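## Task

Take the PBS-labelled bottle from the table and stand it upright in the one free slot of the refrigerator, keeping the same spacing the other bottles have, then close the refrigerator's glass door. The other bottles must stay put, the refrigerator must not be shifted, and the glass beaker on the table must remain upright; pressing or bumping the beaker hard, or letting it drop more than a few centimetres, counts as failure.

## Robot and tools

Robot: two arms, left_arm and right_arm, each with six joints and a parallel gripper. Bases in the scene frame: left_arm at (-0.007, +0.354, +0.021) m, quat_wxyz (+1.000, 0, 0, +0.010); right_arm at (-0.025, -0.444, +0.021) m, quat_wxyz (+1.000, 0, 0, -0.015). A camera stand sits behind the arms; loose items may occasionally get nudged by outside forces.

Frame: all hand positions, orientations and velocities are in the scene frame. Origin is at table-top height, halfway between the nominal bases; +x points out over the table, +z up, left_arm lies toward +y. Arm names do not match image left/right. Reported hand poses may be a few cm off, more when stretched out.

Row layout (shared by execute_actions and move): one flat list of 14 numbers covering both arms, always all 14 even if one arm is idle. First 7 belong to left_arm, next 7 to right_arm. Within each block the order is: shoulder, elbow, wrist roll, forearm roll, waist, wrist pitch, then gripper opening. Joint values are absolute target angles in radians (same as Joint positions prints), not offsets. Stated ranges: shoulder -2.304 to 2.304, elbow -4.224 to 0.061, wrist roll -6.283 to 6.283, forearm roll -6.283 to 6.283, waist -6.283 to 6.283, wrist pitch -2.164 to 2.164. True ends may differ by 0.010 rad; a target beyond that tolerance and further out than the current angle is refused; one past the real end gets clipped, sometimes reported as "joint sent to its limit". Opening is absolute on -1 (closed) to +1 (fully open, pads 0.084 m apart). Sending 0 is a real command, so to keep a gripper unchanged resend its current command.

execute_actions: "actions" is a list of actions; each action has up to 15 rows, one per 1/30 s step; a short action repeats its final row to fill 15 steps. "cameras" picks images by name (cam_head_left, cam_head_right, cam_high, cam_low, cam_left_wrist, cam_right_wrist, or "all"). An empty actions list returns all images plus full details (scene number, task).

move: "target" is one 14-number row or a list of up to 15 rows (absolute joint angles plus openings). "speed" in rad/s (0.01 to 3.14, default 0.5) caps the joint with the longest travel; one value or one per target. "blend" in rad rounds corners at intermediate targets (0 = stop at each). "opening_speed" (0.2 or more, per second on the -1..+1 scale) ramps grippers. "blocking": false returns after about 0.5 s while motion continues; a new move replaces it. All joints move together, so the hand traces a curve; no obstacle avoidance. Whole move must fit in 10 s. The result adds a "move:" line: done, off_target (resting with a joint over 0.01 rad from target), moving, held, or fault, possibly with limits=held.

wait: "seconds" 0 to 10; arms keep last command. stop: brakes a running move. zoom_image: "camera" plus "region" [x0, y0, x1, y1] in pixels of that camera's latest image, at most 504 by 504. clear_fault: "arm" left_arm or right_arm, clears a reported torque fault. finished_scene: "scene" (1 or 2) ends the current scene irreversibly; the goal must hold without the robot.

Result lines: Joint positions and Joint velocities list per arm the six joints in row order, then finger pad gap (m). Joint targets are the angles currently being driven to; resend them to hold still. Tool commands shows gripper commands; grip_measured is measured opening on the command scale. end_effector_position (m) is the point between closed finger pads, about 2 cm behind the tips; fingers point along the gripper's +z and open along its y. "within noise" means the arm is still. "joint command not followed" means the inter-arm clearance check altered steps. Joint torques follow row order, include the arm's own weight, and are offset and noisy. Wrist depth gives a 7x7 grid per wrist camera of distances in mm (172 to 3000), rows split by " / "; "-" means no value; glass is seen through.

Motion limits: per step each joint target stays within 0.637 rad of its measured angle; drive speed max 3.14 rad/s; gripper speed capped at 1 m/s.

Gripping: to hold, command an opening clearly under grip_measured; deeper means harder, up to about 24 N per pad. Fast closing squeezes harder.

Cautions: avoid arm-to-arm contact and closing one gripper on the other's fingers. Torque faults occur if contact torque hits load limits (N m: waist 53.4, shoulder 53.4, elbow 44.5, forearm roll 24, wrist pitch 14.4, wrist roll 15.8), a motor saturates for 1 s, or is overloaded too long; then call clear_fault. Motors heating to 65 °C show MOTOR HOT; 80 °C locks the arm for 30-60 s. Move slowly near contacts, never slam into the fridge or table, never drop or release moving objects, keep everything on the table, and treat the glass beaker gently.

Each tool is called after "Call:" by a JSON object that holds its "name" and its "arguments".

## Session

Call:
{"name": "execute_actions", "arguments": {"actions": []}}

Scene clock: 0.00 s.
left_arm: end_effector_position=(+0.1400, -0.0095, +0.2156) grip_measured=+1.00 end_effector_quat_wxyz=(-0.334, +0.902, +0.085, +0.260) | right_arm: end_effector_position=(+0.2960, -0.8244, +0.1131) grip_measured=+1.00 end_effector_quat_wxyz=(-0.419, -0.005, +0.903, -0.094)
Joint names: [shoulder, elbow, wrist roll, forearm roll, waist, wrist pitch]
Joint positions: left_arm=[-0.601 -0.999 -2.071 0.524 -1.504 -1.207 0.084] | right_arm=[-0.948 -1.311 3.07 -0.665 -0.56 -1.157 0.084]
Joint velocities: within noise
Joint torques (N m): no reading
Motor temperatures (°C): left_arm=[23 25 28 23 24 26] | right_arm=[22 26 29 25 25 27]
Wrist depth (mm): cam_left_wrist=[- 490 548 581 496 423 380 / - 1046 552 527 484 441 448 / 2935 909 704 608 536 479 433 / 659 726 663 566 498 445 405 / 844 691 590 513 461 418 376 / 743 625 540 473 426 391 355 / 659 563 492 438 399 366 335] | cam_right_wrist=[2294 - - 637 607 571 536 / 2228 2727 551 532 502 476 453 / 2145 2448 460 442 421 403 387 / 2044 427 402 385 370 360 347 / 1893 358 357 343 331 320 309 / 1657 320 314 304 294 285 277 / - 295 286 276 268 262 255]
Joint targets: left_arm=[-0.601 -0.999 -2.071 0.524 -1.504 -1.207] | right_arm=[-0.948 -1.311 3.070 -0.665 -0.560 -1.157]
Tool commands: left_gripper/opening=+1.0 right_gripper/opening=+1.0
camera_calibration:
cam_left_wrist: T_world_to_cam=[[0.317972, -0.752881, -0.57625, 0.107682], [-0.844195, 0.0518183, -0.533525, 0.300129], [0.431541, 0.656114, -0.619102, 0.211956], [0, 0, 0, 1]] pos_world=[0.12766, -0.0735477, 0.353401]
cam_right_wrist: T_world_to_cam=[[-0.0735674, 0.982634, -0.170349, 0.879069], [0.660299, -0.0800176, -0.746727, -0.112711], [-0.74739, -0.167416, -0.642946, 0.287441], [0, 0, 0, 1]] pos_world=[0.353924, -0.824699, 0.250394]

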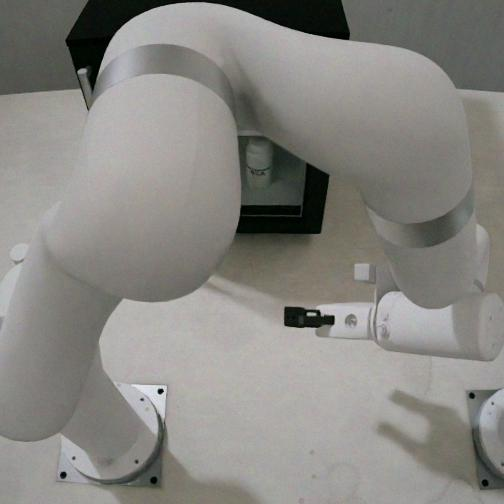

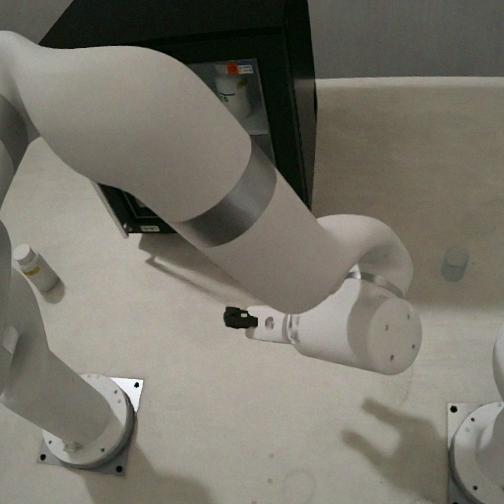

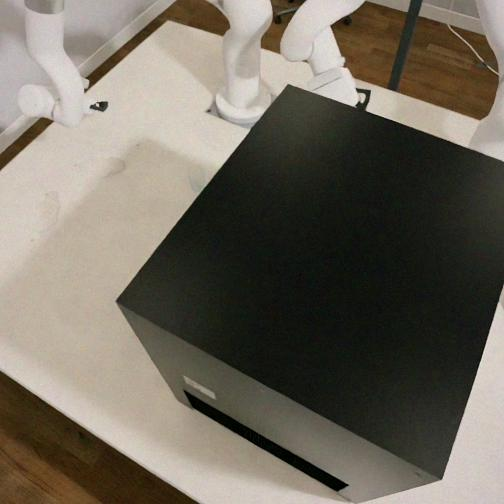

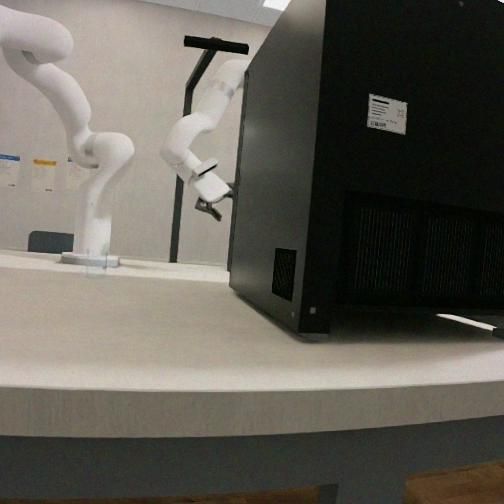

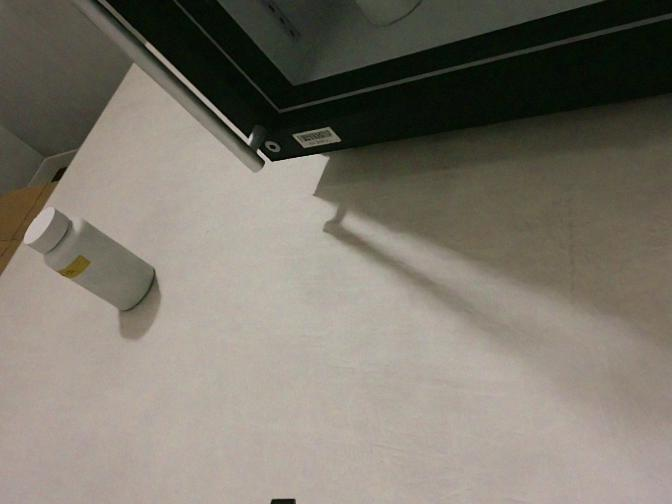

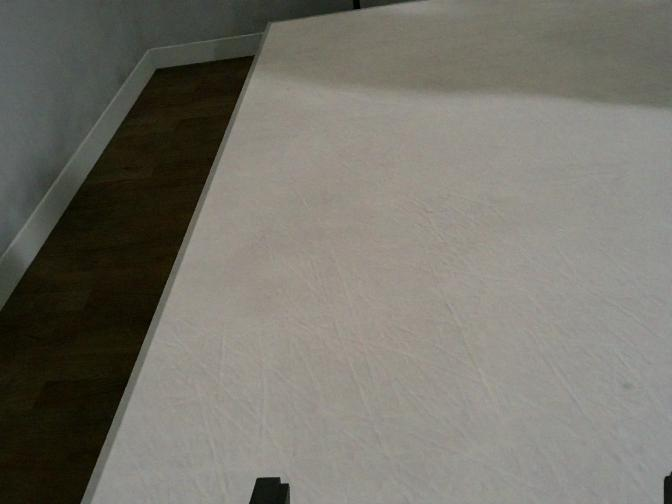

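Call:
{"name": "move", "arguments": {"target": [[0.2,-1.2,-1.5,0.3,-1.2,-1.2,1,-0.948,-1.311,3.07,-0.665,-0.56,-1.157,1],[0.2,-1.2,0,0,1.0,-1.2,1,-0.948,-1.311,3.07,-0.665,-0.56,-1.157,1]], "speed": 1.2, "blend": 0.15, "cameras": ["cam_head_left","cam_head_right"]}}

Call:
{"name": "zoom_image", "arguments": {"camera": "cam_head_left", "region": [60, 0, 360, 250]}}

Call:
{"name": "move", "arguments": {"target": [[0.2,-1.2,0,0,1.0,-1.2,1,0.2,-1.2,4.3,-0.6,1.28,-0.8,0.3],[0.2,-1.2,0,0,1.0,-1.2,1,-1.0037,-1.9999,4.637,-0.8689,1.28,-0.7208,0]], "speed": 1.0, "blend": 0.15, "cameras": ["cam_right_wrist"]}}

Scene clock: 9.60 s.
left_arm: end_effector_position=(+0.2112, +0.7093, +0.6033) grip_measured=+1.00 end_effector_quat_wxyz=(-0.049, +0.868, +0.486, +0.087) | right_arm: end_effector_position=(+0.2960, -0.8247, +0.1133) grip_measured=+1.00 end_effector_quat_wxyz=(-0.419, -0.005, +0.903, -0.094)
Joint names: [shoulder, elbow, wrist roll, forearm roll, waist, wrist pitch]
Joint positions: left_arm=[0.2 -1.2 0 0 1 -1.2 0.084] | right_arm=[-0.948 -1.311 3.07 -0.665 -0.56 -1.157 0.084]
Joint torques (N m): left_arm=[24.69 -26.68 1.03 -1.34 10.49 2.58] | right_arm=[46.61 -17.18 1.89 4.8 -7.33 -2.91]
Wrist depth (mm): cam_left_wrist=[1919 1898 1882 1893 1893 826 822 / 1842 1842 1842 1828 805 801 799 / 1790 1795 1795 785 784 786 785 / 1745 1745 768 766 764 764 760 / 1715 748 752 750 752 747 746 / 733 732 732 728 733 728 729 / 724 721 719 720 715 705 714] | cam_right_wrist=[2271 - - 638 607 570 538 / 2220 2749 550 532 502 477 455 / 2165 2405 461 442 421 404 387 / 2062 427 402 386 370 360 347 / 1888 358 357 344 331 321 310 / 1642 320 314 304 294 286 277 / - 293 286 276 268 262 255]
Joint targets: left_arm=[0.200 -1.200 0.000 0.000 1.000 -1.200] | right_arm=[-0.948 -1.311 3.070 -0.665 -0.560 -1.157]
move: done
Images, in order (width x height): cam_head_left 504x504, cam_head_right 504x504.

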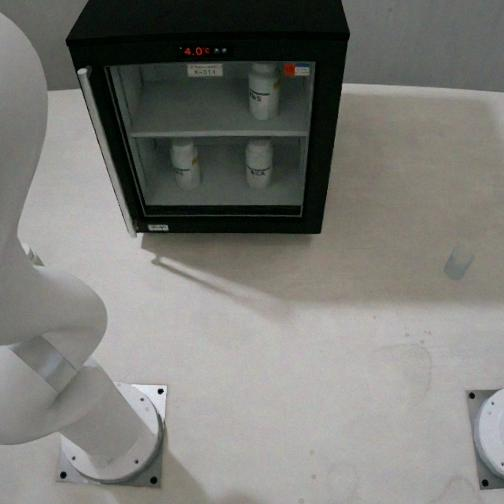

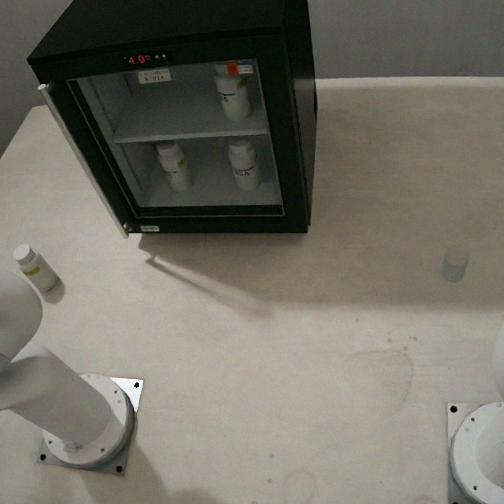

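Scaled by 1.680 from the camera's 504x504 image, which has a finer 720x720 frame.

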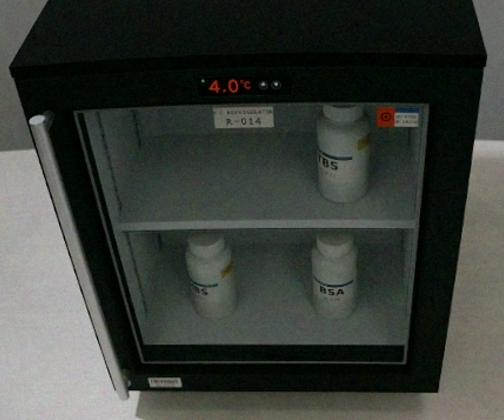

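Scene clock: 13.83 s.
left_arm: end_effector_position=(+0.2112, +0.7093, +0.6033) grip_measured=+1.00 end_effector_quat_wxyz=(-0.049, +0.868, +0.486, +0.087) | right_arm: end_effector_position=(+0.3657, +0.3389, +0.3019) grip_measured=-0.01 end_effector_quat_wxyz=(+0.337, -0.163, +0.925, +0.059)
Joint names: [shoulder, elbow, wrist roll, forearm roll, waist, wrist pitch]
Joint positions: left_arm=[0.2 -1.2 0 0 1 -1.2 0.084] | right_arm=[-1.004 -2 4.637 -0.869 1.28 -0.721 0.044]
Joint torques (N m): left_arm=[5.94 -25.56 0.99 -1.55 10.97 0.56] | right_arm=[27.77 -23.12 1.71 -6.09 7.28 2.03]
Wrist depth (mm): cam_left_wrist=[1888 1882 1877 1882 1888 823 821 / 1847 1842 1842 1828 805 802 803 / 1785 1809 1813 780 785 785 782 / 1763 1767 765 768 765 763 765 / 1702 744 750 749 748 748 745 / 736 733 730 729 729 732 725 / 721 722 721 716 716 704 713] | cam_right_wrist=[356 357 358 359 360 360 361 / 321 372 391 391 392 387 395 / 316 319 334 353 422 434 434 / 345 346 352 333 455 470 471 / 376 363 379 286 494 525 531 / 313 330 428 254 561 600 604 / 290 305 475 231 644 647 675]
Joint targets: left_arm=[0.200 -1.200 0.000 0.000 1.000 -1.200] | right_arm=[-1.004 -2.000 4.637 -0.869 1.280 -0.721]
move: done
camera_calibration:
cam_right_wrist: T_world_to_cam=[[-0.336155, 0.941689, 0.0149048, -0.172851], [0.716626, 0.245481, 0.652829, -0.478073], [0.611103, 0.230133, -0.757359, 0.0586639], [0, 0, 0, 1]] pos_world=[0.248645, 0.266629, 0.359106]
Images, in order (width x height): cam_right_wrist 672x504.

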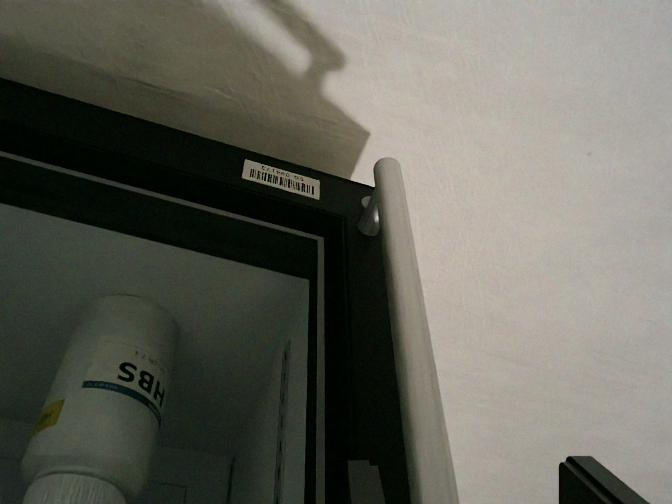

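Call:
{"name": "move", "arguments": {"target": [[0.2,-1.2,0,0,1.0,-1.2,1,-1.155,-2.146,4.603,-0.866,1.2365,-0.694,0],[0.2,-1.2,0,0,1.0,-1.2,1,-1.155,-2.146,4.603,-0.866,1.2365,-0.694,-0.72]], "speed": 0.4, "opening_speed": 1.5}}

Call:
{"name": "move", "arguments": {"target": [[0.2,-1.2,0,0,1.0,-1.2,1,-0.8957,-1.6845,4.8146,-1.1228,1.3204,-0.4969,-0.72],[0.2,-1.2,0,0,1.0,-1.2,1,-0.79,-1.503,4.961,-1.307,1.353,-0.412,-0.72],[0.2,-1.2,0,0,1.0,-1.2,1,-0.6177,-1.2144,5.2244,-1.645,1.4198,-0.3396,-0.72]], "speed": 0.18, "blend": 0.03}}

Call:
{"name": "move", "arguments": {"target": [[0.2,-1.2,0,0,1.0,-1.2,1,-0.411,-0.894,5.636,-2.155,1.474,-0.309,-0.72],[0.2,-1.2,0,0,1.0,-1.2,1,-0.308,-0.752,5.798,-2.378,1.497,-0.309,-0.72],[0.2,-1.2,0,0,1.0,-1.2,1,-0.084,-0.473,6.056,-2.754,1.503,-0.325,-0.72]], "speed": 0.18, "blend": 0.03, "cameras": ["cam_head_left"]}}

Scene clock: 21.07 s.
left_arm: end_effector_position=(+0.2112, +0.7093, +0.6033) grip_measured=+1.00 end_effector_quat_wxyz=(-0.049, +0.868, +0.486, +0.087) | right_arm: end_effector_position=(+0.4066, +0.3523, +0.2472) grip_measured=-0.67 end_effector_quat_wxyz=(+0.336, -0.163, +0.926, +0.058)
Joint names: [shoulder, elbow, wrist roll, forearm roll, waist, wrist pitch]
Joint positions: left_arm=[0.2 -1.2 0 0 1 -1.2 0.084] | right_arm=[-1.155 -2.146 4.603 -0.866 1.236 -0.693 0.015]
Joint torques (N m): left_arm=[4.82 -24.62 1 -1.15 10.83 -1.74] | right_arm=[33.17 -19.48 -1.58 3.76 -6.2 -3.1]
Wrist depth (mm): cam_left_wrist=[1908 1908 1888 1908 1877 828 825 / 1842 1838 1842 1838 802 800 801 / 1790 1785 1799 785 785 783 784 / 1754 1749 763 767 763 765 763 / 1728 747 753 750 749 748 748 / 737 734 732 732 729 725 727 / 720 719 716 713 716 708 710] | cam_right_wrist=[302 302 303 302 304 305 305 / 256 314 323 330 331 332 333 / 257 254 266 282 348 366 366 / 274 279 280 263 386 396 397 / 290 299 300 226 419 444 447 / 261 319 340 204 489 506 508 / 241 391 - - - 565 570]
Joint targets: left_arm=[0.200 -1.200 0.000 0.000 1.000 -1.200] | right_arm=[-1.155 -2.146 4.603 -0.866 1.236 -0.694]
move: done

Scene clock: 27.00 s.
left_arm: end_effector_position=(+0.2112, +0.7093, +0.6033) grip_measured=+1.00 end_effector_quat_wxyz=(-0.049, +0.868, +0.486, +0.087) | right_arm: end_effector_position=(+0.1861, +0.2538, +0.2480) grip_measured=-0.67 end_effector_quat_wxyz=(+0.312, -0.386, +0.857, +0.140)
Joint names: [shoulder, elbow, wrist roll, forearm roll, waist, wrist pitch]
Joint positions: left_arm=[0.2 -1.2 0 0 1 -1.2 0.084] | right_arm=[-0.618 -1.215 5.224 -1.645 1.42 -0.34 0.015]
Joint torques (N m): left_arm=[5.18 -23.4 1 -1.33 10.75 -2.04] | right_arm=[30.35 -2.87 1.88 -5.61 19.95 6.48]
Wrist depth (mm): cam_left_wrist=[1914 1903 1872 1872 1893 826 824 / 1838 1828 1847 1813 801 803 799 / 1804 1785 1804 785 787 782 782 / 1767 1763 765 764 766 765 761 / 1728 750 750 749 746 749 748 / 735 732 732 735 729 729 728 / 720 719 715 717 715 705 711] | cam_right_wrist=[303 304 305 306 306 308 307 / 277 323 332 333 334 335 336 / 254 261 271 285 350 368 369 / 393 282 280 276 387 400 401 / 428 439 432 - 421 449 451 / 412 470 - 207 493 512 513 / 404 444 - - 197 499 575]
Joint targets: left_arm=[0.200 -1.200 0.000 0.000 1.000 -1.200] | right_arm=[-0.618 -1.214 5.224 -1.645 1.420 -0.340]
move: done

Scene clock: 33.60 s.
left_arm: end_effector_position=(+0.2112, +0.7093, +0.6033) grip_measured=+1.00 end_effector_quat_wxyz=(-0.049, +0.868, +0.486, +0.087) | right_arm: end_effector_position=(+0.0530, +0.0392, +0.2499) grip_measured=-0.67 end_effector_quat_wxyz=(+0.275, -0.563, +0.752, +0.205)
Joint names: [shoulder, elbow, wrist roll, forearm roll, waist, wrist pitch]
Joint positions: left_arm=[0.2 -1.2 0 0 1 -1.2 0.084] | right_arm=[-0.084 -0.473 6.056 -2.754 1.502 -0.326 0.015]
Joint torques (N m): left_arm=[4.69 -21.81 0.95 -1.14 10.84 -2.04] | right_arm=[19.55 -1.34 1.71 -13.15 39.32 6.44]
Wrist depth (mm): cam_left_wrist=[1919 1893 1888 1893 1888 822 822 / 1838 1857 1842 1847 801 801 798 / 1809 1799 1813 780 785 787 780 / 1754 1758 767 769 767 763 760 / 1723 749 753 752 750 749 747 / 733 732 734 728 732 725 728 / 719 718 716 718 721 705 713] | cam_right_wrist=[305 307 307 308 309 310 311 / 333 334 335 329 337 338 339 / 278 285 292 299 285 373 373 / 285 286 287 281 264 404 405 / 445 444 437 - 230 433 432 / 505 509 493 - 447 437 435 / 565 570 - - - 415 394]
Joint targets: left_arm=[0.200 -1.200 0.000 0.000 1.000 -1.200] | right_arm=[-0.084 -0.473 6.056 -2.754 1.503 -0.325]
move: done
Images, in order (width x height): cam_head_left 504x504.

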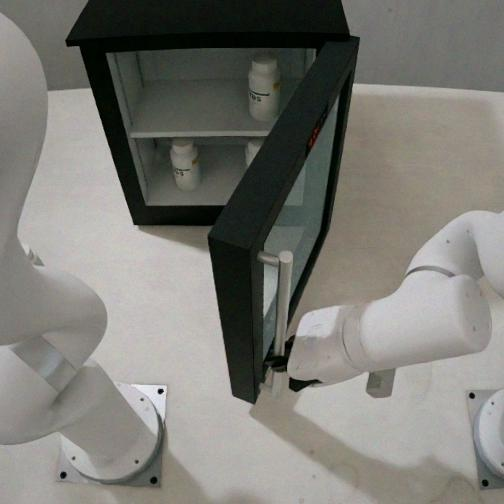

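Call:
{"name": "move", "arguments": {"target": [[0.4,-1.0,1.3,0.6,-0.5,-1.3,1,-0.084,-0.473,6.056,-2.754,1.497,-0.325,-0.72],[-0.04,-0.4075,2.5,1.2,-0.5,-1.4,1,-0.084,-0.473,6.056,-2.754,1.497,-0.325,-0.72],[-1.0169,-0.5916,2.7015,1.5227,-0.3688,-1.2611,1,-0.084,-0.473,6.056,-2.754,1.497,-0.325,-0.72]], "speed": 0.8, "blend": 0.08, "cameras": ["cam_left_wrist","cam_head_right"]}}

Scene clock: 45.07 s.
left_arm: end_effector_position=(+0.3093, +0.4871, +0.0773) grip_measured=+1.00 end_effector_quat_wxyz=(-0.392, +0.608, +0.510, +0.466) | right_arm: end_effector_position=(+0.0555, +0.0386, +0.2497) grip_measured=-0.67 end_effector_quat_wxyz=(+0.276, -0.561, +0.753, +0.204)
Joint names: [shoulder, elbow, wrist roll, forearm roll, waist, wrist pitch]
Joint positions: left_arm=[-1.017 -0.592 2.701 1.523 -0.369 -1.261 0.084] | right_arm=[-0.084 -0.473 6.056 -2.754 1.497 -0.325 0.015]
Joint torques (N m): left_arm=[21.72 -8.01 0.97 1.55 11.32 0.75] | right_arm=[-3.44 -2.32 1.51 11.23 -29.93 -0.55]
Wrist depth (mm): cam_left_wrist=[- - - - - - 2492 / - - - - - - 2501 / - - - - - - 2585 / - - - 211 198 631 2257 / 530 526 525 203 196 211 474 / 387 386 385 209 197 212 379 / 321 321 304 288 203 222 317] | cam_right_wrist=[305 307 307 308 309 310 311 / 333 334 334 335 337 338 339 / 279 285 293 300 286 373 373 / 285 285 287 280 265 403 405 / 443 446 435 - 231 435 433 / 506 507 492 214 446 438 436 / 541 546 - - - 415 393]
Joint targets: left_arm=[-1.017 -0.592 2.701 1.523 -0.369 -1.261] | right_arm=[-0.084 -0.473 6.056 -2.754 1.497 -0.325]
move: done
camera_calibration:
cam_left_wrist: T_world_to_cam=[[0.986212, -0.164122, -0.0211934, -0.188254], [-0.0584584, -0.225705, -0.97244, 0.269591], [0.154815, 0.960272, -0.232187, -0.365069], [0, 0, 0, 1]] pos_world=[0.257936, 0.380517, 0.173407]
Images, in order (width x height): cam_head_right 504x504, cam_left_wrist 672x504.

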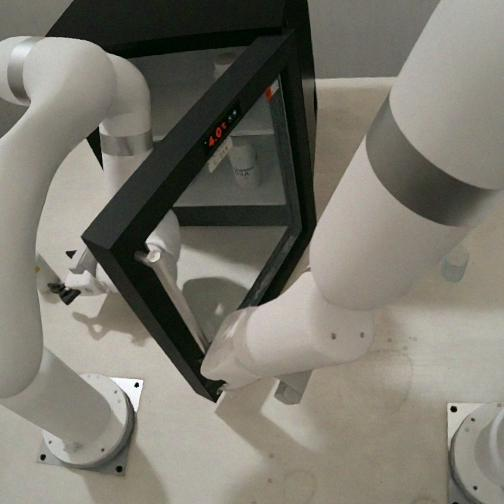

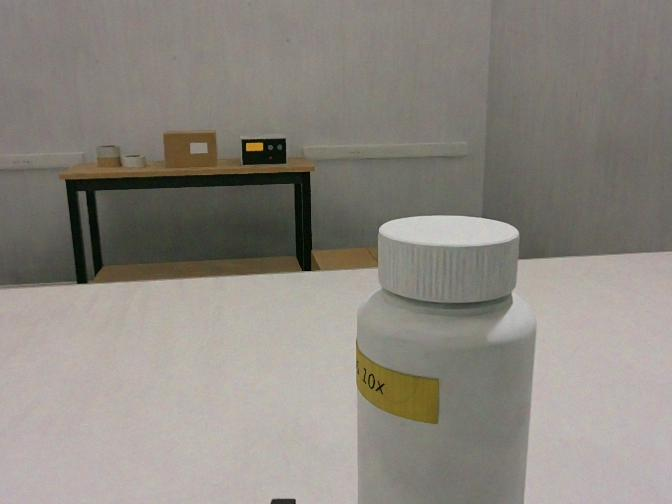

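Call:
{"name": "move", "arguments": {"target": [-1.0169,-0.5916,2.7175,1.843,-0.0135,-1.4061,1,-0.084,-0.473,6.056,-2.754,1.5,-0.325,-0.72], "speed": 0.15, "cameras": ["cam_left_wrist"]}}

Call:
{"name": "move", "arguments": {"target": [-1.0169,-0.5916,2.7175,1.843,-0.0135,-1.4061,-0.1,-0.084,-0.473,6.056,-2.754,1.5,-0.325,-0.72], "opening_speed": 0.6, "cameras": ["cam_left_wrist"]}}

Scene clock: 53.20 s.
left_arm: end_effector_position=(+0.3267, +0.5890, +0.0771) grip_measured=+1.00 end_effector_quat_wxyz=(-0.391, +0.608, +0.510, +0.466) | right_arm: end_effector_position=(+0.0541, +0.0388, +0.2496) grip_measured=-0.67 end_effector_quat_wxyz=(+0.275, -0.562, +0.752, +0.205)
Joint names: [shoulder, elbow, wrist roll, forearm roll, waist, wrist pitch]
Joint positions: left_arm=[-1.017 -0.592 2.717 1.843 -0.014 -1.406 0.084] | right_arm=[-0.084 -0.473 6.056 -2.754 1.5 -0.325 0.015]
Joint torques (N m): left_arm=[67.94 -12.82 0.99 1.64 18.5 -5.6] | right_arm=[3.69 -3.21 1.3 -3.84 5.37 3.62]
Wrist depth (mm): cam_left_wrist=[- - - - - - 2431 / - - - - - - 2528 / - 2986 - - - - 2501 / - - - - - - 2492 / 488 484 - 2235 - 566 513 / 389 387 - - - - 379 / 322 304 - - - - 316] | cam_right_wrist=[305 306 307 308 308 309 310 / 333 334 335 336 336 337 338 / 282 288 293 301 286 371 373 / 279 280 273 274 275 403 404 / 443 445 434 257 224 433 434 / 503 506 493 207 217 437 436 / 564 566 - - - 416 395]
Joint targets: left_arm=[-1.017 -0.592 2.717 1.843 -0.013 -1.406] | right_arm=[-0.084 -0.473 6.056 -2.754 1.500 -0.325]
move: done
camera_calibration:
cam_left_wrist: T_world_to_cam=[[0.98624, -0.16398, -0.0210104, -0.188803], [-0.0582808, -0.225932, -0.972398, 0.293467], [0.154707, 0.960242, -0.23238, -0.465583], [0, 0, 0, 1]] pos_world=[0.275338, 0.482416, 0.173208]
Images, in order (width x height): cam_left_wrist 672x504.

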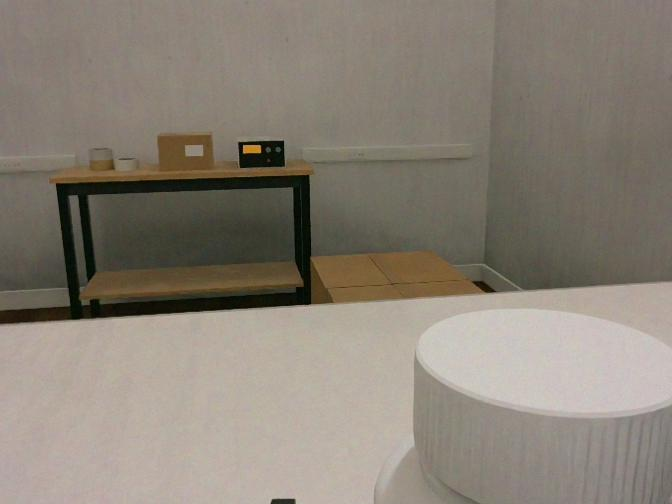

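Scene clock: 55.23 s.
left_arm: end_effector_position=(+0.3267, +0.5890, +0.0771) grip_measured=+0.39 end_effector_quat_wxyz=(-0.391, +0.608, +0.510, +0.466) | right_arm: end_effector_position=(+0.0541, +0.0388, +0.2496) grip_measured=-0.67 end_effector_quat_wxyz=(+0.275, -0.562, +0.752, +0.205)
Joint names: [shoulder, elbow, wrist roll, forearm roll, waist, wrist pitch]
Joint positions: left_arm=[-1.017 -0.592 2.718 1.843 -0.013 -1.406 0.061] | right_arm=[-0.084 -0.473 6.056 -2.754 1.5 -0.325 0.015]
Joint torques (N m): left_arm=[68.06 -18.61 0.74 0.75 18.39 -3.31] | right_arm=[17.88 -3.33 1.21 -4.16 4.16 0.42]
Wrist depth (mm): cam_left_wrist=[- - - - - - 2474 / - - - - - - 2510 / - 2999 - - - - 2510 / - - - - - - 2528 / 486 - - 2264 - 568 512 / 389 387 - - - - 378 / 322 304 - - - - 316] | cam_right_wrist=[305 306 307 307 309 309 311 / 333 334 335 336 336 338 339 / 282 287 295 300 285 371 373 / 279 280 273 274 274 404 405 / 444 444 435 257 224 435 434 / 504 508 491 207 217 436 435 / 560 564 - - - 414 395]
Joint targets: left_arm=[-1.017 -0.592 2.717 1.843 -0.013 -1.406] | right_arm=[-0.084 -0.473 6.056 -2.754 1.500 -0.325]
move: done
camera_calibration:
cam_left_wrist: T_world_to_cam=[[0.98624, -0.163978, -0.0210106, -0.188804], [-0.0582655, -0.225839, -0.972421, 0.293422], [0.154711, 0.960265, -0.232286, -0.465612], [0, 0, 0, 1]] pos_world=[0.275338, 0.482417, 0.173207]
Images, in order (width x height): cam_left_wrist 672x504.

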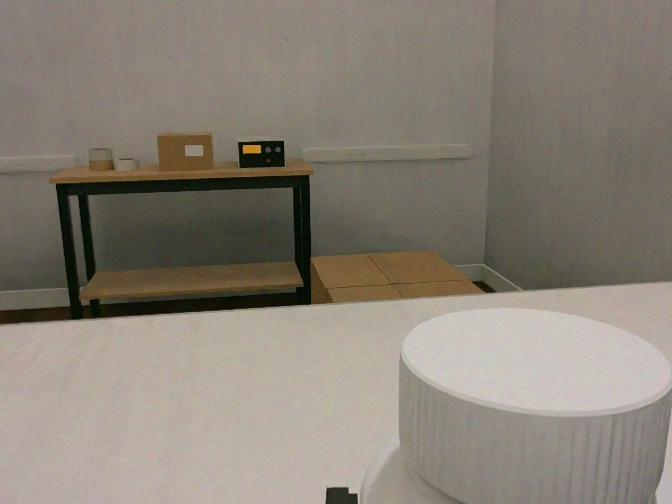

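Call:
{"name": "move", "arguments": {"target": [[-0.5856,-0.4179,2.973,1.793,-0.0135,-1.3426,-0.1,-0.084,-0.473,6.056,-2.754,1.5,-0.325,-0.72],[0.4,-0.2,3.3,1.9,-0.1,-1.0,-0.1,-0.084,-0.473,6.056,-2.754,1.5,-0.325,-0.72],[0.7121,-0.1179,3.857,2.1095,-0.645,-0.7184,-0.1,-0.084,-0.473,6.056,-2.754,1.5,-0.325,-0.72]], "speed": 0.5, "blend": 0.05, "cameras": ["cam_left_wrist","cam_head_left"]}}

Scene clock: 68.10 s.
left_arm: end_effector_position=(+0.3599, +0.2605, +0.4404) grip_measured=+0.39 end_effector_quat_wxyz=(+0.000, +0.793, +0.000, +0.609) | right_arm: end_effector_position=(+0.0538, +0.0386, +0.2494) grip_measured=-0.67 end_effector_quat_wxyz=(+0.275, -0.563, +0.752, +0.204)
Joint names: [shoulder, elbow, wrist roll, forearm roll, waist, wrist pitch]
Joint positions: left_arm=[0.712 -0.118 3.857 2.109 -0.645 -0.718 0.061] | right_arm=[-0.084 -0.473 6.056 -2.754 1.5 -0.323 0.015]
Joint torques (N m): left_arm=[11.06 -14.9 1.02 2.46 -10.31 0.57] | right_arm=[12.85 -26.15 0.94 10.93 -32.84 -8.44]
Wrist depth (mm): cam_left_wrist=[1431 1425 1443 1417 1408 1411 1422 / 202 202 201 200 198 197 240 / - 256 254 252 250 248 247 / - 263 305 468 465 463 458 / - 270 271 478 - 470 473 / - 278 - - - - 485 / 936 286 - - - - 450] | cam_right_wrist=[304 305 306 307 308 309 310 / 330 332 333 334 336 336 337 / 289 294 299 349 286 370 371 / 281 275 276 277 265 400 402 / 440 440 432 259 231 436 436 / 498 502 486 215 217 438 437 / 555 560 - - - 415 398]
Joint targets: left_arm=[0.712 -0.118 3.857 2.110 -0.645 -0.718] | right_arm=[-0.084 -0.473 6.056 -2.754 1.500 -0.325]
move: done
camera_calibration:
cam_left_wrist: T_world_to_cam=[[0.00968052, -0.999739, -0.0206987, 0.301215], [-0.232618, 0.0178803, -0.972404, 0.573698], [0.97252, 0.0142283, -0.232384, -0.118736], [0, 0, 0, 1]] pos_world=[0.24601, 0.292568, 0.536508]
Images, in order (width x height): cam_head_left 504x504, cam_left_wrist 672x504.

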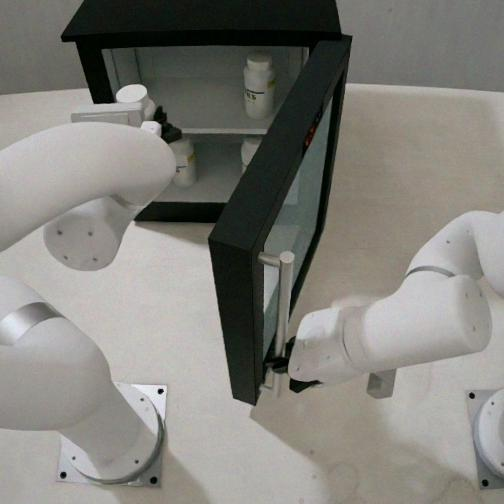

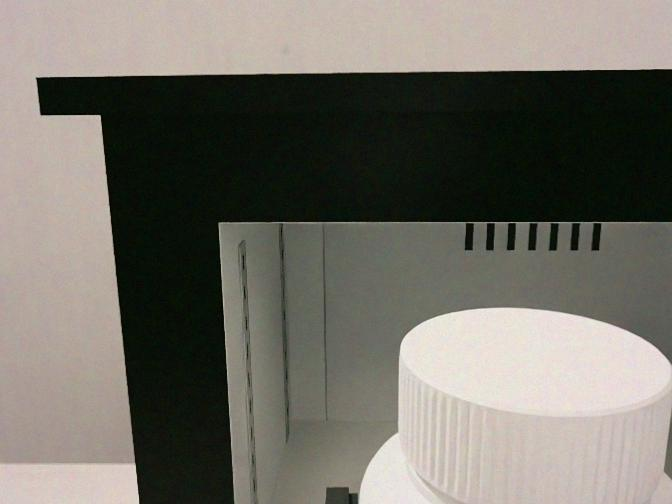

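Call:
{"name": "move", "arguments": {"target": [[0.5126,-0.046,3.559,2.3098,-0.665,-0.8872,-0.1,-0.084,-0.473,6.056,-2.754,1.5,-0.325,-0.72],[0.1607,-0.2628,3.341,2.6574,-0.43,-0.9244,-0.1,-0.084,-0.473,6.056,-2.754,1.5,-0.325,-0.72],[-0.1456,-0.5756,3.298,2.7728,-0.3172,-0.9018,-0.1,-0.084,-0.473,6.056,-2.754,1.5,-0.325,-0.72],[-0.1871,-0.5689,3.276,2.7856,-0.3172,-0.9468,-0.1,-0.084,-0.473,6.056,-2.754,1.5,-0.325,-0.72]], "speed": [0.3,0.25,0.2,0.05], "blend": [0.03,0.03,0,0], "cameras": ["cam_left_wrist","cam_head_left"]}}

Call:
{"name": "move", "arguments": {"target": [-0.1945,-0.5678,3.273,2.7874,-0.3172,-0.9544,-0.1,-0.084,-0.473,6.056,-2.754,1.5,-0.325,-0.72], "speed": 0.03, "cameras": ["cam_left_wrist"]}}

Scene clock: 87.80 s.
left_arm: end_effector_position=(+0.5837, +0.2461, +0.3658) grip_measured=+0.39 end_effector_quat_wxyz=(+0.000, +0.793, +0.000, +0.609) | right_arm: end_effector_position=(+0.0538, +0.0386, +0.2494) grip_measured=-0.67 end_effector_quat_wxyz=(+0.275, -0.563, +0.752, +0.204)
Joint names: [shoulder, elbow, wrist roll, forearm roll, waist, wrist pitch]
Joint positions: left_arm=[-0.187 -0.569 3.276 2.786 -0.317 -0.947 0.061] | right_arm=[-0.084 -0.473 6.056 -2.754 1.5 -0.323 0.015]
Joint torques (N m): left_arm=[15.84 -10.44 -0.9 2.11 11.65 -6.39] | right_arm=[12.97 -25.68 0.5 11.02 -33.83 -8.54]
Wrist depth (mm): cam_left_wrist=[- 204 220 218 216 214 214 / - 201 226 223 221 219 219 / - 201 231 229 228 226 224 / - 203 238 235 234 232 230 / - 204 244 239 237 236 237 / - 204 - - - - 244 / - 204 - - - - 249] | cam_right_wrist=[304 305 305 307 307 308 309 / 331 332 333 334 335 336 337 / 289 294 299 350 286 369 371 / 281 274 276 277 265 401 402 / 440 440 432 259 230 435 435 / 497 501 487 215 217 438 438 / 557 558 - - - 413 400]
Joint targets: left_arm=[-0.187 -0.569 3.276 2.786 -0.317 -0.947] | right_arm=[-0.084 -0.473 6.056 -2.754 1.500 -0.325]
move: done
camera_calibration:
cam_left_wrist: T_world_to_cam=[[0.00992852, -0.999748, -0.0201395, 0.282733], [-0.232498, 0.0172805, -0.972443, 0.553602], [0.972546, 0.0143373, -0.232268, -0.353614], [0, 0, 0, 1]] pos_world=[0.46981, 0.278165, 0.461908]
Images, in order (width x height): cam_head_left 504x504, cam_left_wrist 672x504.

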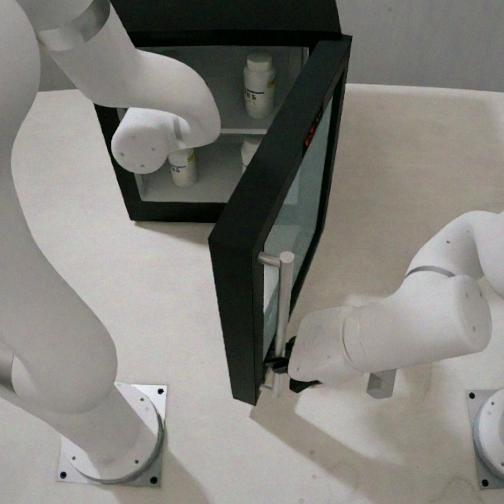

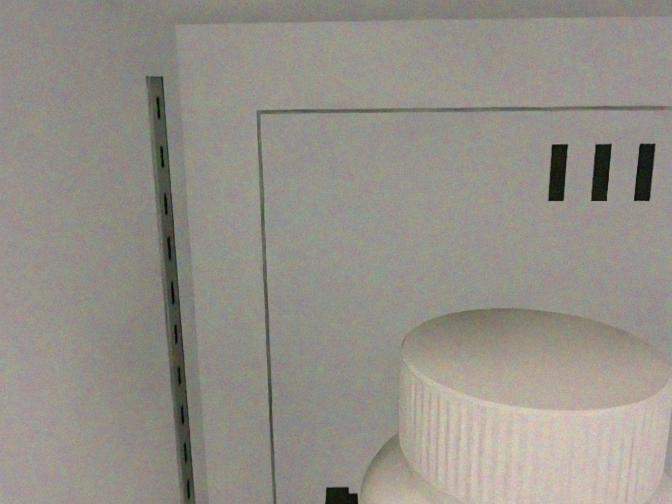

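Scene clock: 88.50 s.
left_arm: end_effector_position=(+0.5838, +0.2461, +0.3634) grip_measured=+0.39 end_effector_quat_wxyz=(+0.000, +0.793, +0.000, +0.609) | right_arm: end_effector_position=(+0.0538, +0.0386, +0.2494) grip_measured=-0.67 end_effector_quat_wxyz=(+0.275, -0.563, +0.752, +0.204)
Joint names: [shoulder, elbow, wrist roll, forearm roll, waist, wrist pitch]
Joint positions: left_arm=[-0.194 -0.568 3.273 2.787 -0.317 -0.955 0.061] | right_arm=[-0.084 -0.473 6.056 -2.754 1.5 -0.323 0.015]
Joint torques (N m): left_arm=[-9.2 9.78 -0.99 1.31 11.26 7.95] | right_arm=[15.16 -26.27 0.33 11.12 -34.07 -8.38]
Wrist depth (mm): cam_left_wrist=[- 204 220 218 217 214 214 / - 201 226 223 221 220 219 / - 201 231 229 228 226 224 / - 203 238 236 233 232 230 / - 203 243 239 237 236 236 / - 203 - - - - 243 / - 204 - - - - 249] | cam_right_wrist=[305 305 306 306 307 308 309 / 331 331 333 333 335 336 337 / 289 294 299 350 286 370 370 / 281 275 275 277 265 401 403 / 439 443 432 259 230 435 437 / 499 502 486 215 217 437 437 / 556 558 - - - 414 399]
Joint targets: left_arm=[-0.195 -0.568 3.273 2.787 -0.317 -0.954] | right_arm=[-0.084 -0.473 6.056 -2.754 1.500 -0.325]
move: done
camera_calibration:
cam_left_wrist: T_world_to_cam=[[0.0100978, -0.999742, -0.0203704, 0.282708], [-0.231299, 0.0174837, -0.972726, 0.550677], [0.97283, 0.014534, -0.231063, -0.354941], [0, 0, 0, 1]] pos_world=[0.469814, 0.278165, 0.459402]
Images, in order (width x height): cam_left_wrist 672x504.

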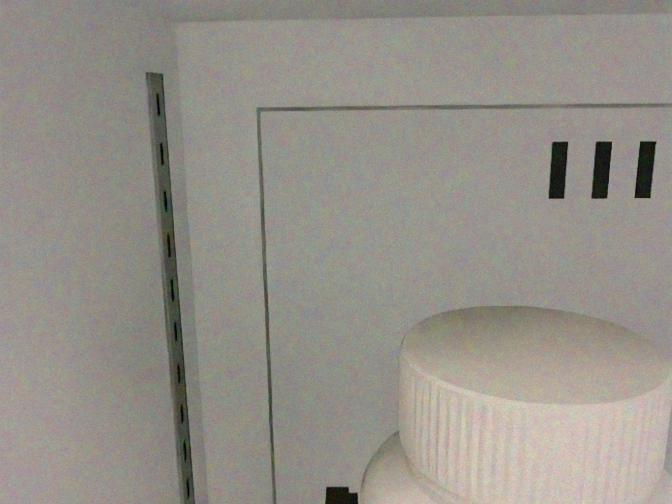

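Call:
{"name": "move", "arguments": {"target": [-0.1938,-0.5679,3.273,2.7872,-0.3172,-0.9536,0.95,-0.084,-0.473,6.056,-2.754,1.5,-0.325,-0.72], "speed": 0.05, "opening_speed": 0.6}}

Call:
{"name": "move", "arguments": {"target": [[0.1607,-0.2628,3.341,2.6574,-0.43,-0.9244,0.95,-0.084,-0.473,6.056,-2.754,1.5,-0.325,-0.72],[0.5126,-0.046,3.559,2.3098,-0.675,-0.8872,0.95,-0.084,-0.473,6.056,-2.754,1.5,-0.325,-0.72],[0.7121,-0.1179,3.857,2.1095,-0.645,-0.7184,0.95,-0.084,-0.473,6.056,-2.754,1.5,-0.325,-0.70]], "speed": 0.25, "blend": [0.03,0.03,0], "cameras": ["cam_left_wrist","cam_head_left","cam_high"]}}

Call:
{"name": "zoom_image", "arguments": {"camera": "cam_head_left", "region": [60, 0, 360, 250]}}

Scene clock: 93.73 s.
left_arm: end_effector_position=(+0.5836, +0.2462, +0.3629) grip_measured=+0.95 end_effector_quat_wxyz=(+0.000, +0.793, +0.000, +0.609) | right_arm: end_effector_position=(+0.0538, +0.0386, +0.2494) grip_measured=-0.67 end_effector_quat_wxyz=(+0.275, -0.563, +0.752, +0.204)
Joint names: [shoulder, elbow, wrist roll, forearm roll, waist, wrist pitch]
Joint positions: left_arm=[-0.194 -0.568 3.273 2.787 -0.317 -0.954 0.082] | right_arm=[-0.084 -0.473 6.056 -2.754 1.5 -0.323 0.015]
Joint torques (N m): left_arm=[37.78 -23.85 -0.3 1.69 9.07 -5.78] | right_arm=[23.58 -22.34 0.17 8.35 -34.05 -8.41]
Wrist depth (mm): cam_left_wrist=[- 204 219 218 216 215 214 / - 201 225 223 222 220 219 / - 201 231 230 228 226 224 / - 203 238 236 234 232 230 / - 204 244 239 237 236 237 / - 203 - - - - 244 / - 204 - - - - 250] | cam_right_wrist=[304 305 306 306 308 309 309 / 331 332 333 334 335 336 338 / 289 294 299 350 286 369 371 / 281 275 275 277 265 401 402 / 440 441 431 259 230 435 437 / 498 502 486 215 217 439 437 / 556 556 - - - 414 400]
Joint targets: left_arm=[-0.194 -0.568 3.273 2.787 -0.317 -0.954] | right_arm=[-0.084 -0.473 6.056 -2.754 1.500 -0.325]
move: done

Scene clock: 98.77 s.
left_arm: end_effector_position=(+0.3599, +0.2604, +0.4404) grip_measured=+0.95 end_effector_quat_wxyz=(+0.000, +0.793, +0.000, +0.609) | right_arm: end_effector_position=(+0.0538, +0.0386, +0.2494) grip_measured=-0.67 end_effector_quat_wxyz=(+0.275, -0.563, +0.752, +0.204)
Joint names: [shoulder, elbow, wrist roll, forearm roll, waist, wrist pitch]
Joint positions: left_arm=[0.712 -0.118 3.857 2.11 -0.645 -0.718 0.082] | right_arm=[-0.084 -0.473 6.056 -2.754 1.5 -0.323 0.015]
Joint torques (N m): left_arm=[10.14 -28.41 1.01 -1.63 10.91 1.09] | right_arm=[36.31 -15.57 0.15 6.95 -35.04 -8.58]
Motor temperatures (°C): left_arm=[23 26 29 23 24 27] | right_arm=[23 27 29 25 25 32]
Wrist depth (mm): cam_left_wrist=[1443 1437 1425 1431 1422 1420 1417 / 202 202 201 200 198 197 240 / - 256 254 252 250 249 247 / - 263 306 468 464 462 459 / - 271 306 482 355 476 472 / - 279 309 497 336 486 486 / 939 289 310 431 343 452 450] | cam_right_wrist=[305 305 306 306 307 309 310 / 331 332 333 334 335 335 338 / 289 294 299 350 286 370 371 / 281 275 276 277 265 401 402 / 439 441 431 259 230 436 436 / 500 500 486 215 217 437 438 / 556 559 - - - 414 400]
Joint targets: left_arm=[0.712 -0.118 3.857 2.110 -0.645 -0.718] | right_arm=[-0.084 -0.473 6.056 -2.754 1.500 -0.325]
move: done
camera_calibration:
cam_left_wrist: T_world_to_cam=[[0.0095594, -0.999739, -0.0207685, 0.301184], [-0.232617, 0.0179764, -0.972402, 0.573647], [0.972521, 0.0141267, -0.232384, -0.118608], [0, 0, 0, 1]] pos_world=[0.24591, 0.292469, 0.536508]
Images, in order (width x height): cam_head_left 504x504, cam_high 504x504, cam_left_wrist 672x504.

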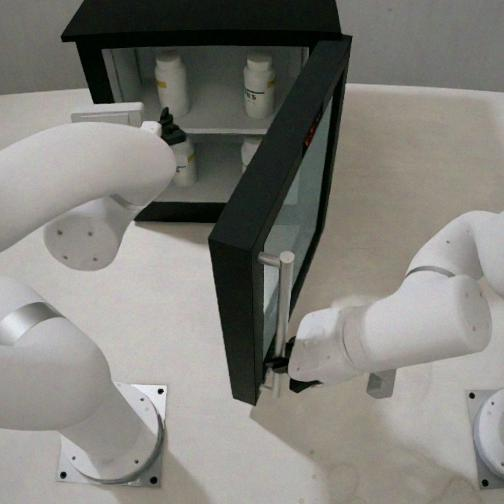

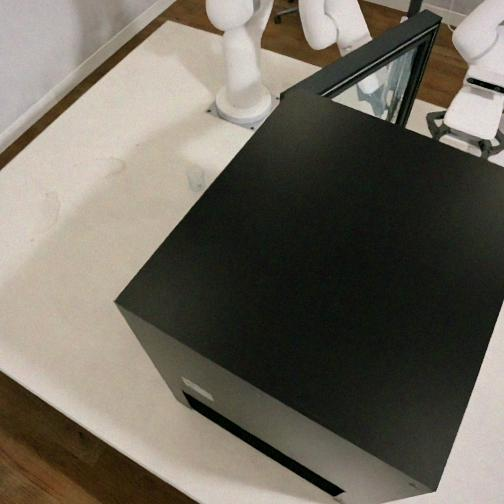

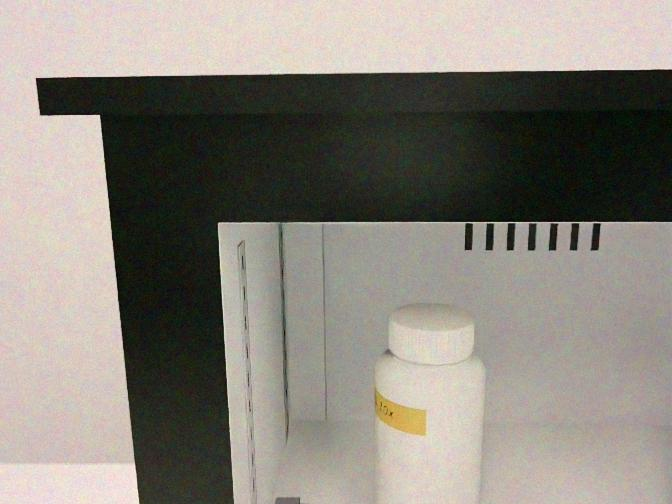

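Scaled by 1.680 from the camera's 504x504 image, which has a finer 720x720 frame.

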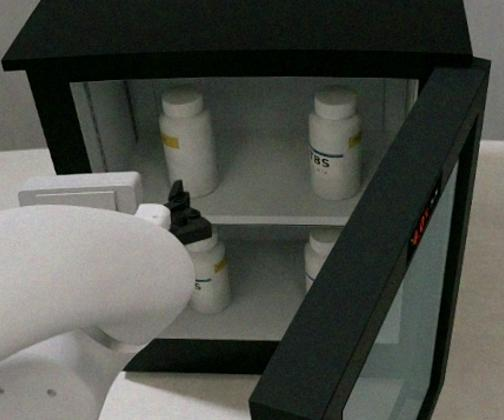

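Call:
{"name": "move", "arguments": {"target": [0.7121,-0.1179,3.857,2.1095,0.9,-0.7184,0.95,-0.084,-0.473,6.056,-2.754,1.5,-0.325,-0.70], "speed": 0.8}}

Call:
{"name": "move", "arguments": {"target": [[0.7121,-0.1179,3.857,2.1095,0.9,-0.7184,0.95,-0.308,-0.752,5.798,-2.378,1.497,-0.309,-0.70],[0.7121,-0.1179,3.857,2.1095,0.9,-0.7184,0.95,-0.411,-0.894,5.636,-2.155,1.474,-0.309,-0.70],[0.7121,-0.1179,3.857,2.1095,0.9,-0.7184,0.95,-0.6177,-1.2144,5.2244,-1.645,1.4198,-0.3396,-0.70]], "speed": 0.18, "blend": 0.03}}

Call:
{"name": "move", "arguments": {"target": [[0.7121,-0.1179,3.857,2.1095,0.9,-0.7184,0.95,-0.79,-1.503,4.961,-1.307,1.353,-0.412,-0.70],[0.7121,-0.1179,3.857,2.1095,0.9,-0.7184,0.95,-0.8957,-1.6845,4.8146,-1.1228,1.3204,-0.4969,-0.70],[0.7121,-0.1179,3.857,2.1095,0.9,-0.7184,0.95,-1.155,-2.146,4.603,-0.866,1.2365,-0.694,-0.70],[0.7121,-0.1179,3.857,2.1095,0.9,-0.7184,0.95,-1.178,-2.187,4.584,-0.843,1.229,-0.712,-0.70]], "speed": 0.18, "blend": 0.03, "cameras": ["cam_right_wrist"]}}

Scene clock: 108.03 s.
left_arm: end_effector_position=(+0.0968, +0.7185, +0.4404) grip_measured=+0.95 end_effector_quat_wxyz=(-0.425, +0.568, +0.554, +0.436) | right_arm: end_effector_position=(+0.0538, +0.0386, +0.2494) grip_measured=-0.67 end_effector_quat_wxyz=(+0.275, -0.563, +0.752, +0.204)
Joint names: [shoulder, elbow, wrist roll, forearm roll, waist, wrist pitch]
Joint positions: left_arm=[0.712 -0.118 3.857 2.109 0.9 -0.718 0.082] | right_arm=[-0.084 -0.473 6.056 -2.754 1.5 -0.323 0.015]
Joint torques (N m): left_arm=[8.27 -26.75 0.97 -1.42 11.43 -1.24] | right_arm=[39.17 -15.86 -0.34 4.97 -33.11 -8.44]
Wrist depth (mm): cam_left_wrist=[- - - - - - - / - - - - - - - / - - - - - - - / - - - 2999 - - - / - - - - - - - / - - - - - 2249 2448 / 2760 2749 2727 2575 2439 1882 1888] | cam_right_wrist=[304 305 305 307 308 308 310 / 331 332 333 333 335 335 337 / 290 294 299 350 286 369 371 / 281 275 276 276 265 400 403 / 440 442 431 259 230 435 437 / 497 501 488 215 217 437 438 / 556 559 - - - 415 399]
Joint targets: left_arm=[0.712 -0.118 3.857 2.110 0.900 -0.718] | right_arm=[-0.084 -0.473 6.056 -2.754 1.500 -0.325]
move: done

Scene clock: 108.93 s.
left_arm: end_effector_position=(+0.0968, +0.7185, +0.4404) grip_measured=+0.95 end_effector_quat_wxyz=(-0.425, +0.568, +0.554, +0.436) | right_arm: end_effector_position=(+0.0536, +0.0460, +0.2447) grip_measured=-0.67 end_effector_quat_wxyz=(+0.259, -0.561, +0.762, +0.194)
Joint names: [shoulder, elbow, wrist roll, forearm roll, waist, wrist pitch]
Joint positions: left_arm=[0.712 -0.118 3.857 2.109 0.9 -0.718 0.082] | right_arm=[-0.115 -0.512 6.02 -2.702 1.501 -0.278 0.015]
Joint torques (N m): left_arm=[7.92 -26.73 0.98 -0.89 11.36 -1.95] | right_arm=[18.19 -8.24 0.1 -0.22 0.1 5.96]
Wrist depth (mm): cam_left_wrist=[- - - - - - - / - - - - - - - / - - - - - - - / - - - 2986 - - - / - - - - - - - / - - - - - 2242 2439 / 2738 2760 2760 2585 2457 1872 1898] | cam_right_wrist=[300 301 302 303 305 306 307 / 325 327 327 329 330 331 332 / 338 341 342 344 346 363 364 / 273 276 276 278 274 392 392 / 423 425 300 - 236 425 425 / 474 479 468 - 221 427 429 / 525 526 - - - 405 392]
Joint targets: left_arm=[0.712 -0.118 3.857 2.110 0.900 -0.718] | right_arm=[-0.115 -0.512 6.020 -2.702 1.500 -0.268]
Tool commands: left_gripper/opening=+0.95 right_gripper/opening=-0.7
TORQUE FAULT: the external load on the wrist pitch of the right arm reached its load limit, and that arm stopped. The contact can be on any part of that arm beyond that joint, not only on its tool. A torque fault puts only its own arm into a fault stop. That arm's remaining commands of this call were not run. The hold on the wrist pitch of that arm was moved back by the arm itself, up to 3 degrees, as the stop began. That arm is still stopped at the end of this call. While its stop runs, that arm, its gripper or tool too, takes no new command.
CLEAR FAULT: the right arm stays stopped (state 4) until you call clear_fault(arm="right_arm").
End effector pose when the fault began: right_arm: position (+0.0584, +0.0520, +0.2505), quat_wxyz (+0.277, -0.555, +0.758, +0.201)
Joint positions when the fault began: right_arm=[-0.115 -0.511 6.021 -2.703 1.5 -0.32 0.015]
move: fault (right_arm); path passed 0 of 3 targets; right_arm: the forearm roll is farthest, 1.057 rad from its target

not run: an earlier result of this reply reported a stop or a fault. Calls in your next reply go to the robot.

Call:
{"name": "clear_fault", "arguments": {"arm": "right_arm"}}

Call:
{"name": "move", "arguments": {"target": [0.7121,-0.1179,3.857,2.1095,0.9,-0.7184,0.95,-0.115,-0.511,6.021,-2.703,1.5,-0.275,-0.3], "opening_speed": 1, "cameras": ["cam_right_wrist","cam_head_left"]}}

Scene clock: 114.87 s.
left_arm: end_effector_position=(+0.0968, +0.7185, +0.4404) grip_measured=+0.95 end_effector_quat_wxyz=(-0.425, +0.568, +0.554, +0.436) | right_arm: end_effector_position=(+0.0536, +0.0460, +0.2447) grip_measured=-0.67 end_effector_quat_wxyz=(+0.259, -0.561, +0.762, +0.194)
Joint names: [shoulder, elbow, wrist roll, forearm roll, waist, wrist pitch]
Joint positions: left_arm=[0.712 -0.118 3.857 2.109 0.9 -0.718 0.082] | right_arm=[-0.115 -0.512 6.02 -2.702 1.5 -0.278 0.015]
Joint torques (N m): left_arm=[6.94 -23.74 1 1.59 10.87 -4.65] | right_arm=[15.74 -9.04 0.33 0.29 -0.81 5.78]
Wrist depth (mm): cam_left_wrist=[- - - - - - - / - - - - - - - / - - - - - - - / - - - 2986 - - - / - - - - - - - / - - - - - 2271 2431 / 2771 2727 2717 2585 2422 1903 1919] | cam_right_wrist=[300 301 303 304 305 306 307 / 325 326 327 329 331 331 333 / 339 340 342 344 346 363 365 / 274 276 277 278 274 391 392 / 423 425 300 - 236 424 425 / 475 477 469 - 221 428 428 / 524 529 - - - 405 391]
Joint targets: left_arm=[0.712 -0.118 3.857 2.110 0.900 -0.718] | right_arm=[-0.115 -0.512 6.020 -2.702 1.500 -0.278]
Tool commands: left_gripper/opening=+0.95 right_gripper/opening=-0.7
TORQUE FAULT, CONTINUED: the right arm's stop, for the torque fault of the wrist pitch that an earlier result reported, is over. The call counts as one of the actions that you can send in this scene. The hold on the wrist pitch of that arm was moved back by the arm itself, up to 3 degrees, as the stop began. That arm's target is now where it stood when the stop ended, not its last command. That arm keeps its grip as last carried out and accepts commands again: back off and push less far.
CLEAR FAULT: your call cleared the right arm's torque fault. If a joint's load stays at its limit, that arm stops again at once.

Scene clock: 115.63 s.
left_arm: end_effector_position=(+0.0968, +0.7185, +0.4404) grip_measured=+0.95 end_effector_quat_wxyz=(-0.425, +0.568, +0.554, +0.436) | right_arm: end_effector_position=(+0.0534, +0.0448, +0.2436) grip_measured=-0.32 end_effector_quat_wxyz=(+0.257, -0.561, +0.763, +0.193)
Joint names: [shoulder, elbow, wrist roll, forearm roll, waist, wrist pitch]
Joint positions: left_arm=[0.712 -0.118 3.857 2.11 0.9 -0.718 0.082] | right_arm=[-0.115 -0.511 6.021 -2.703 1.5 -0.275 0.03]
Joint torques (N m): left_arm=[6.44 -23.03 0.98 1.71 11.49 -4.71] | right_arm=[17.29 -6.97 1.94 -5.89 -6.51 1.17]
Wrist depth (mm): cam_left_wrist=[- - - - - - - / - - - - - - - / - - - - - - - / - - - 2973 - - - / - - - - - - - / - - - - - 2286 2422 / 2749 2727 2793 2585 2431 1898 1903] | cam_right_wrist=[299 300 301 302 303 304 305 / 324 325 326 327 328 330 331 / 345 354 355 350 352 361 361 / 284 292 300 307 377 390 391 / 294 295 295 290 283 423 424 / 469 474 464 248 248 429 426 / 520 520 525 - 220 407 395]
Joint targets: left_arm=[0.712 -0.118 3.857 2.110 0.900 -0.718] | right_arm=[-0.115 -0.511 6.021 -2.703 1.500 -0.275]
move: done
camera_calibration:
cam_right_wrist: T_world_to_cam=[[-0.953359, 0.301125, 0.0207393, 0.0602154], [0.248688, 0.744686, 0.619353, -0.13332], [0.171058, 0.595623, -0.784839, 0.286814], [0, 0, 0, 1]] pos_world=[0.0414999, -0.0896841, 0.306426]
Images, in order (width x height): cam_head_left 504x504, cam_right_wrist 672x504.

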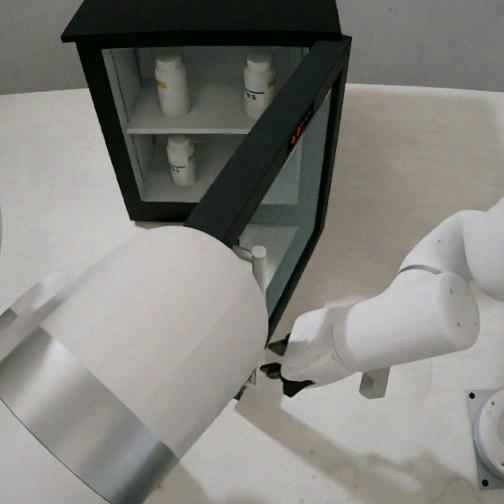

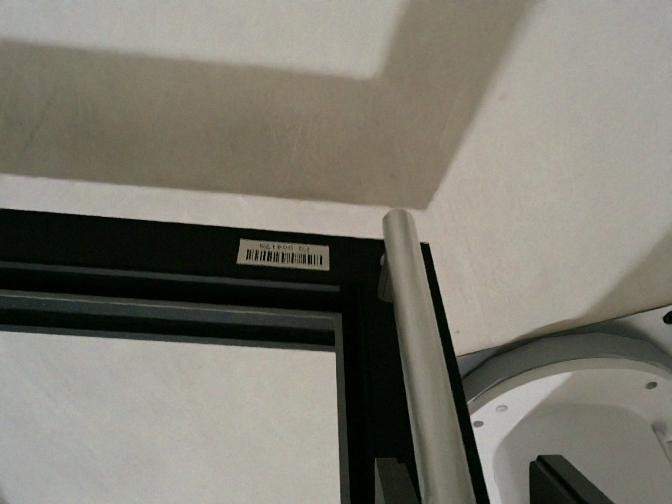

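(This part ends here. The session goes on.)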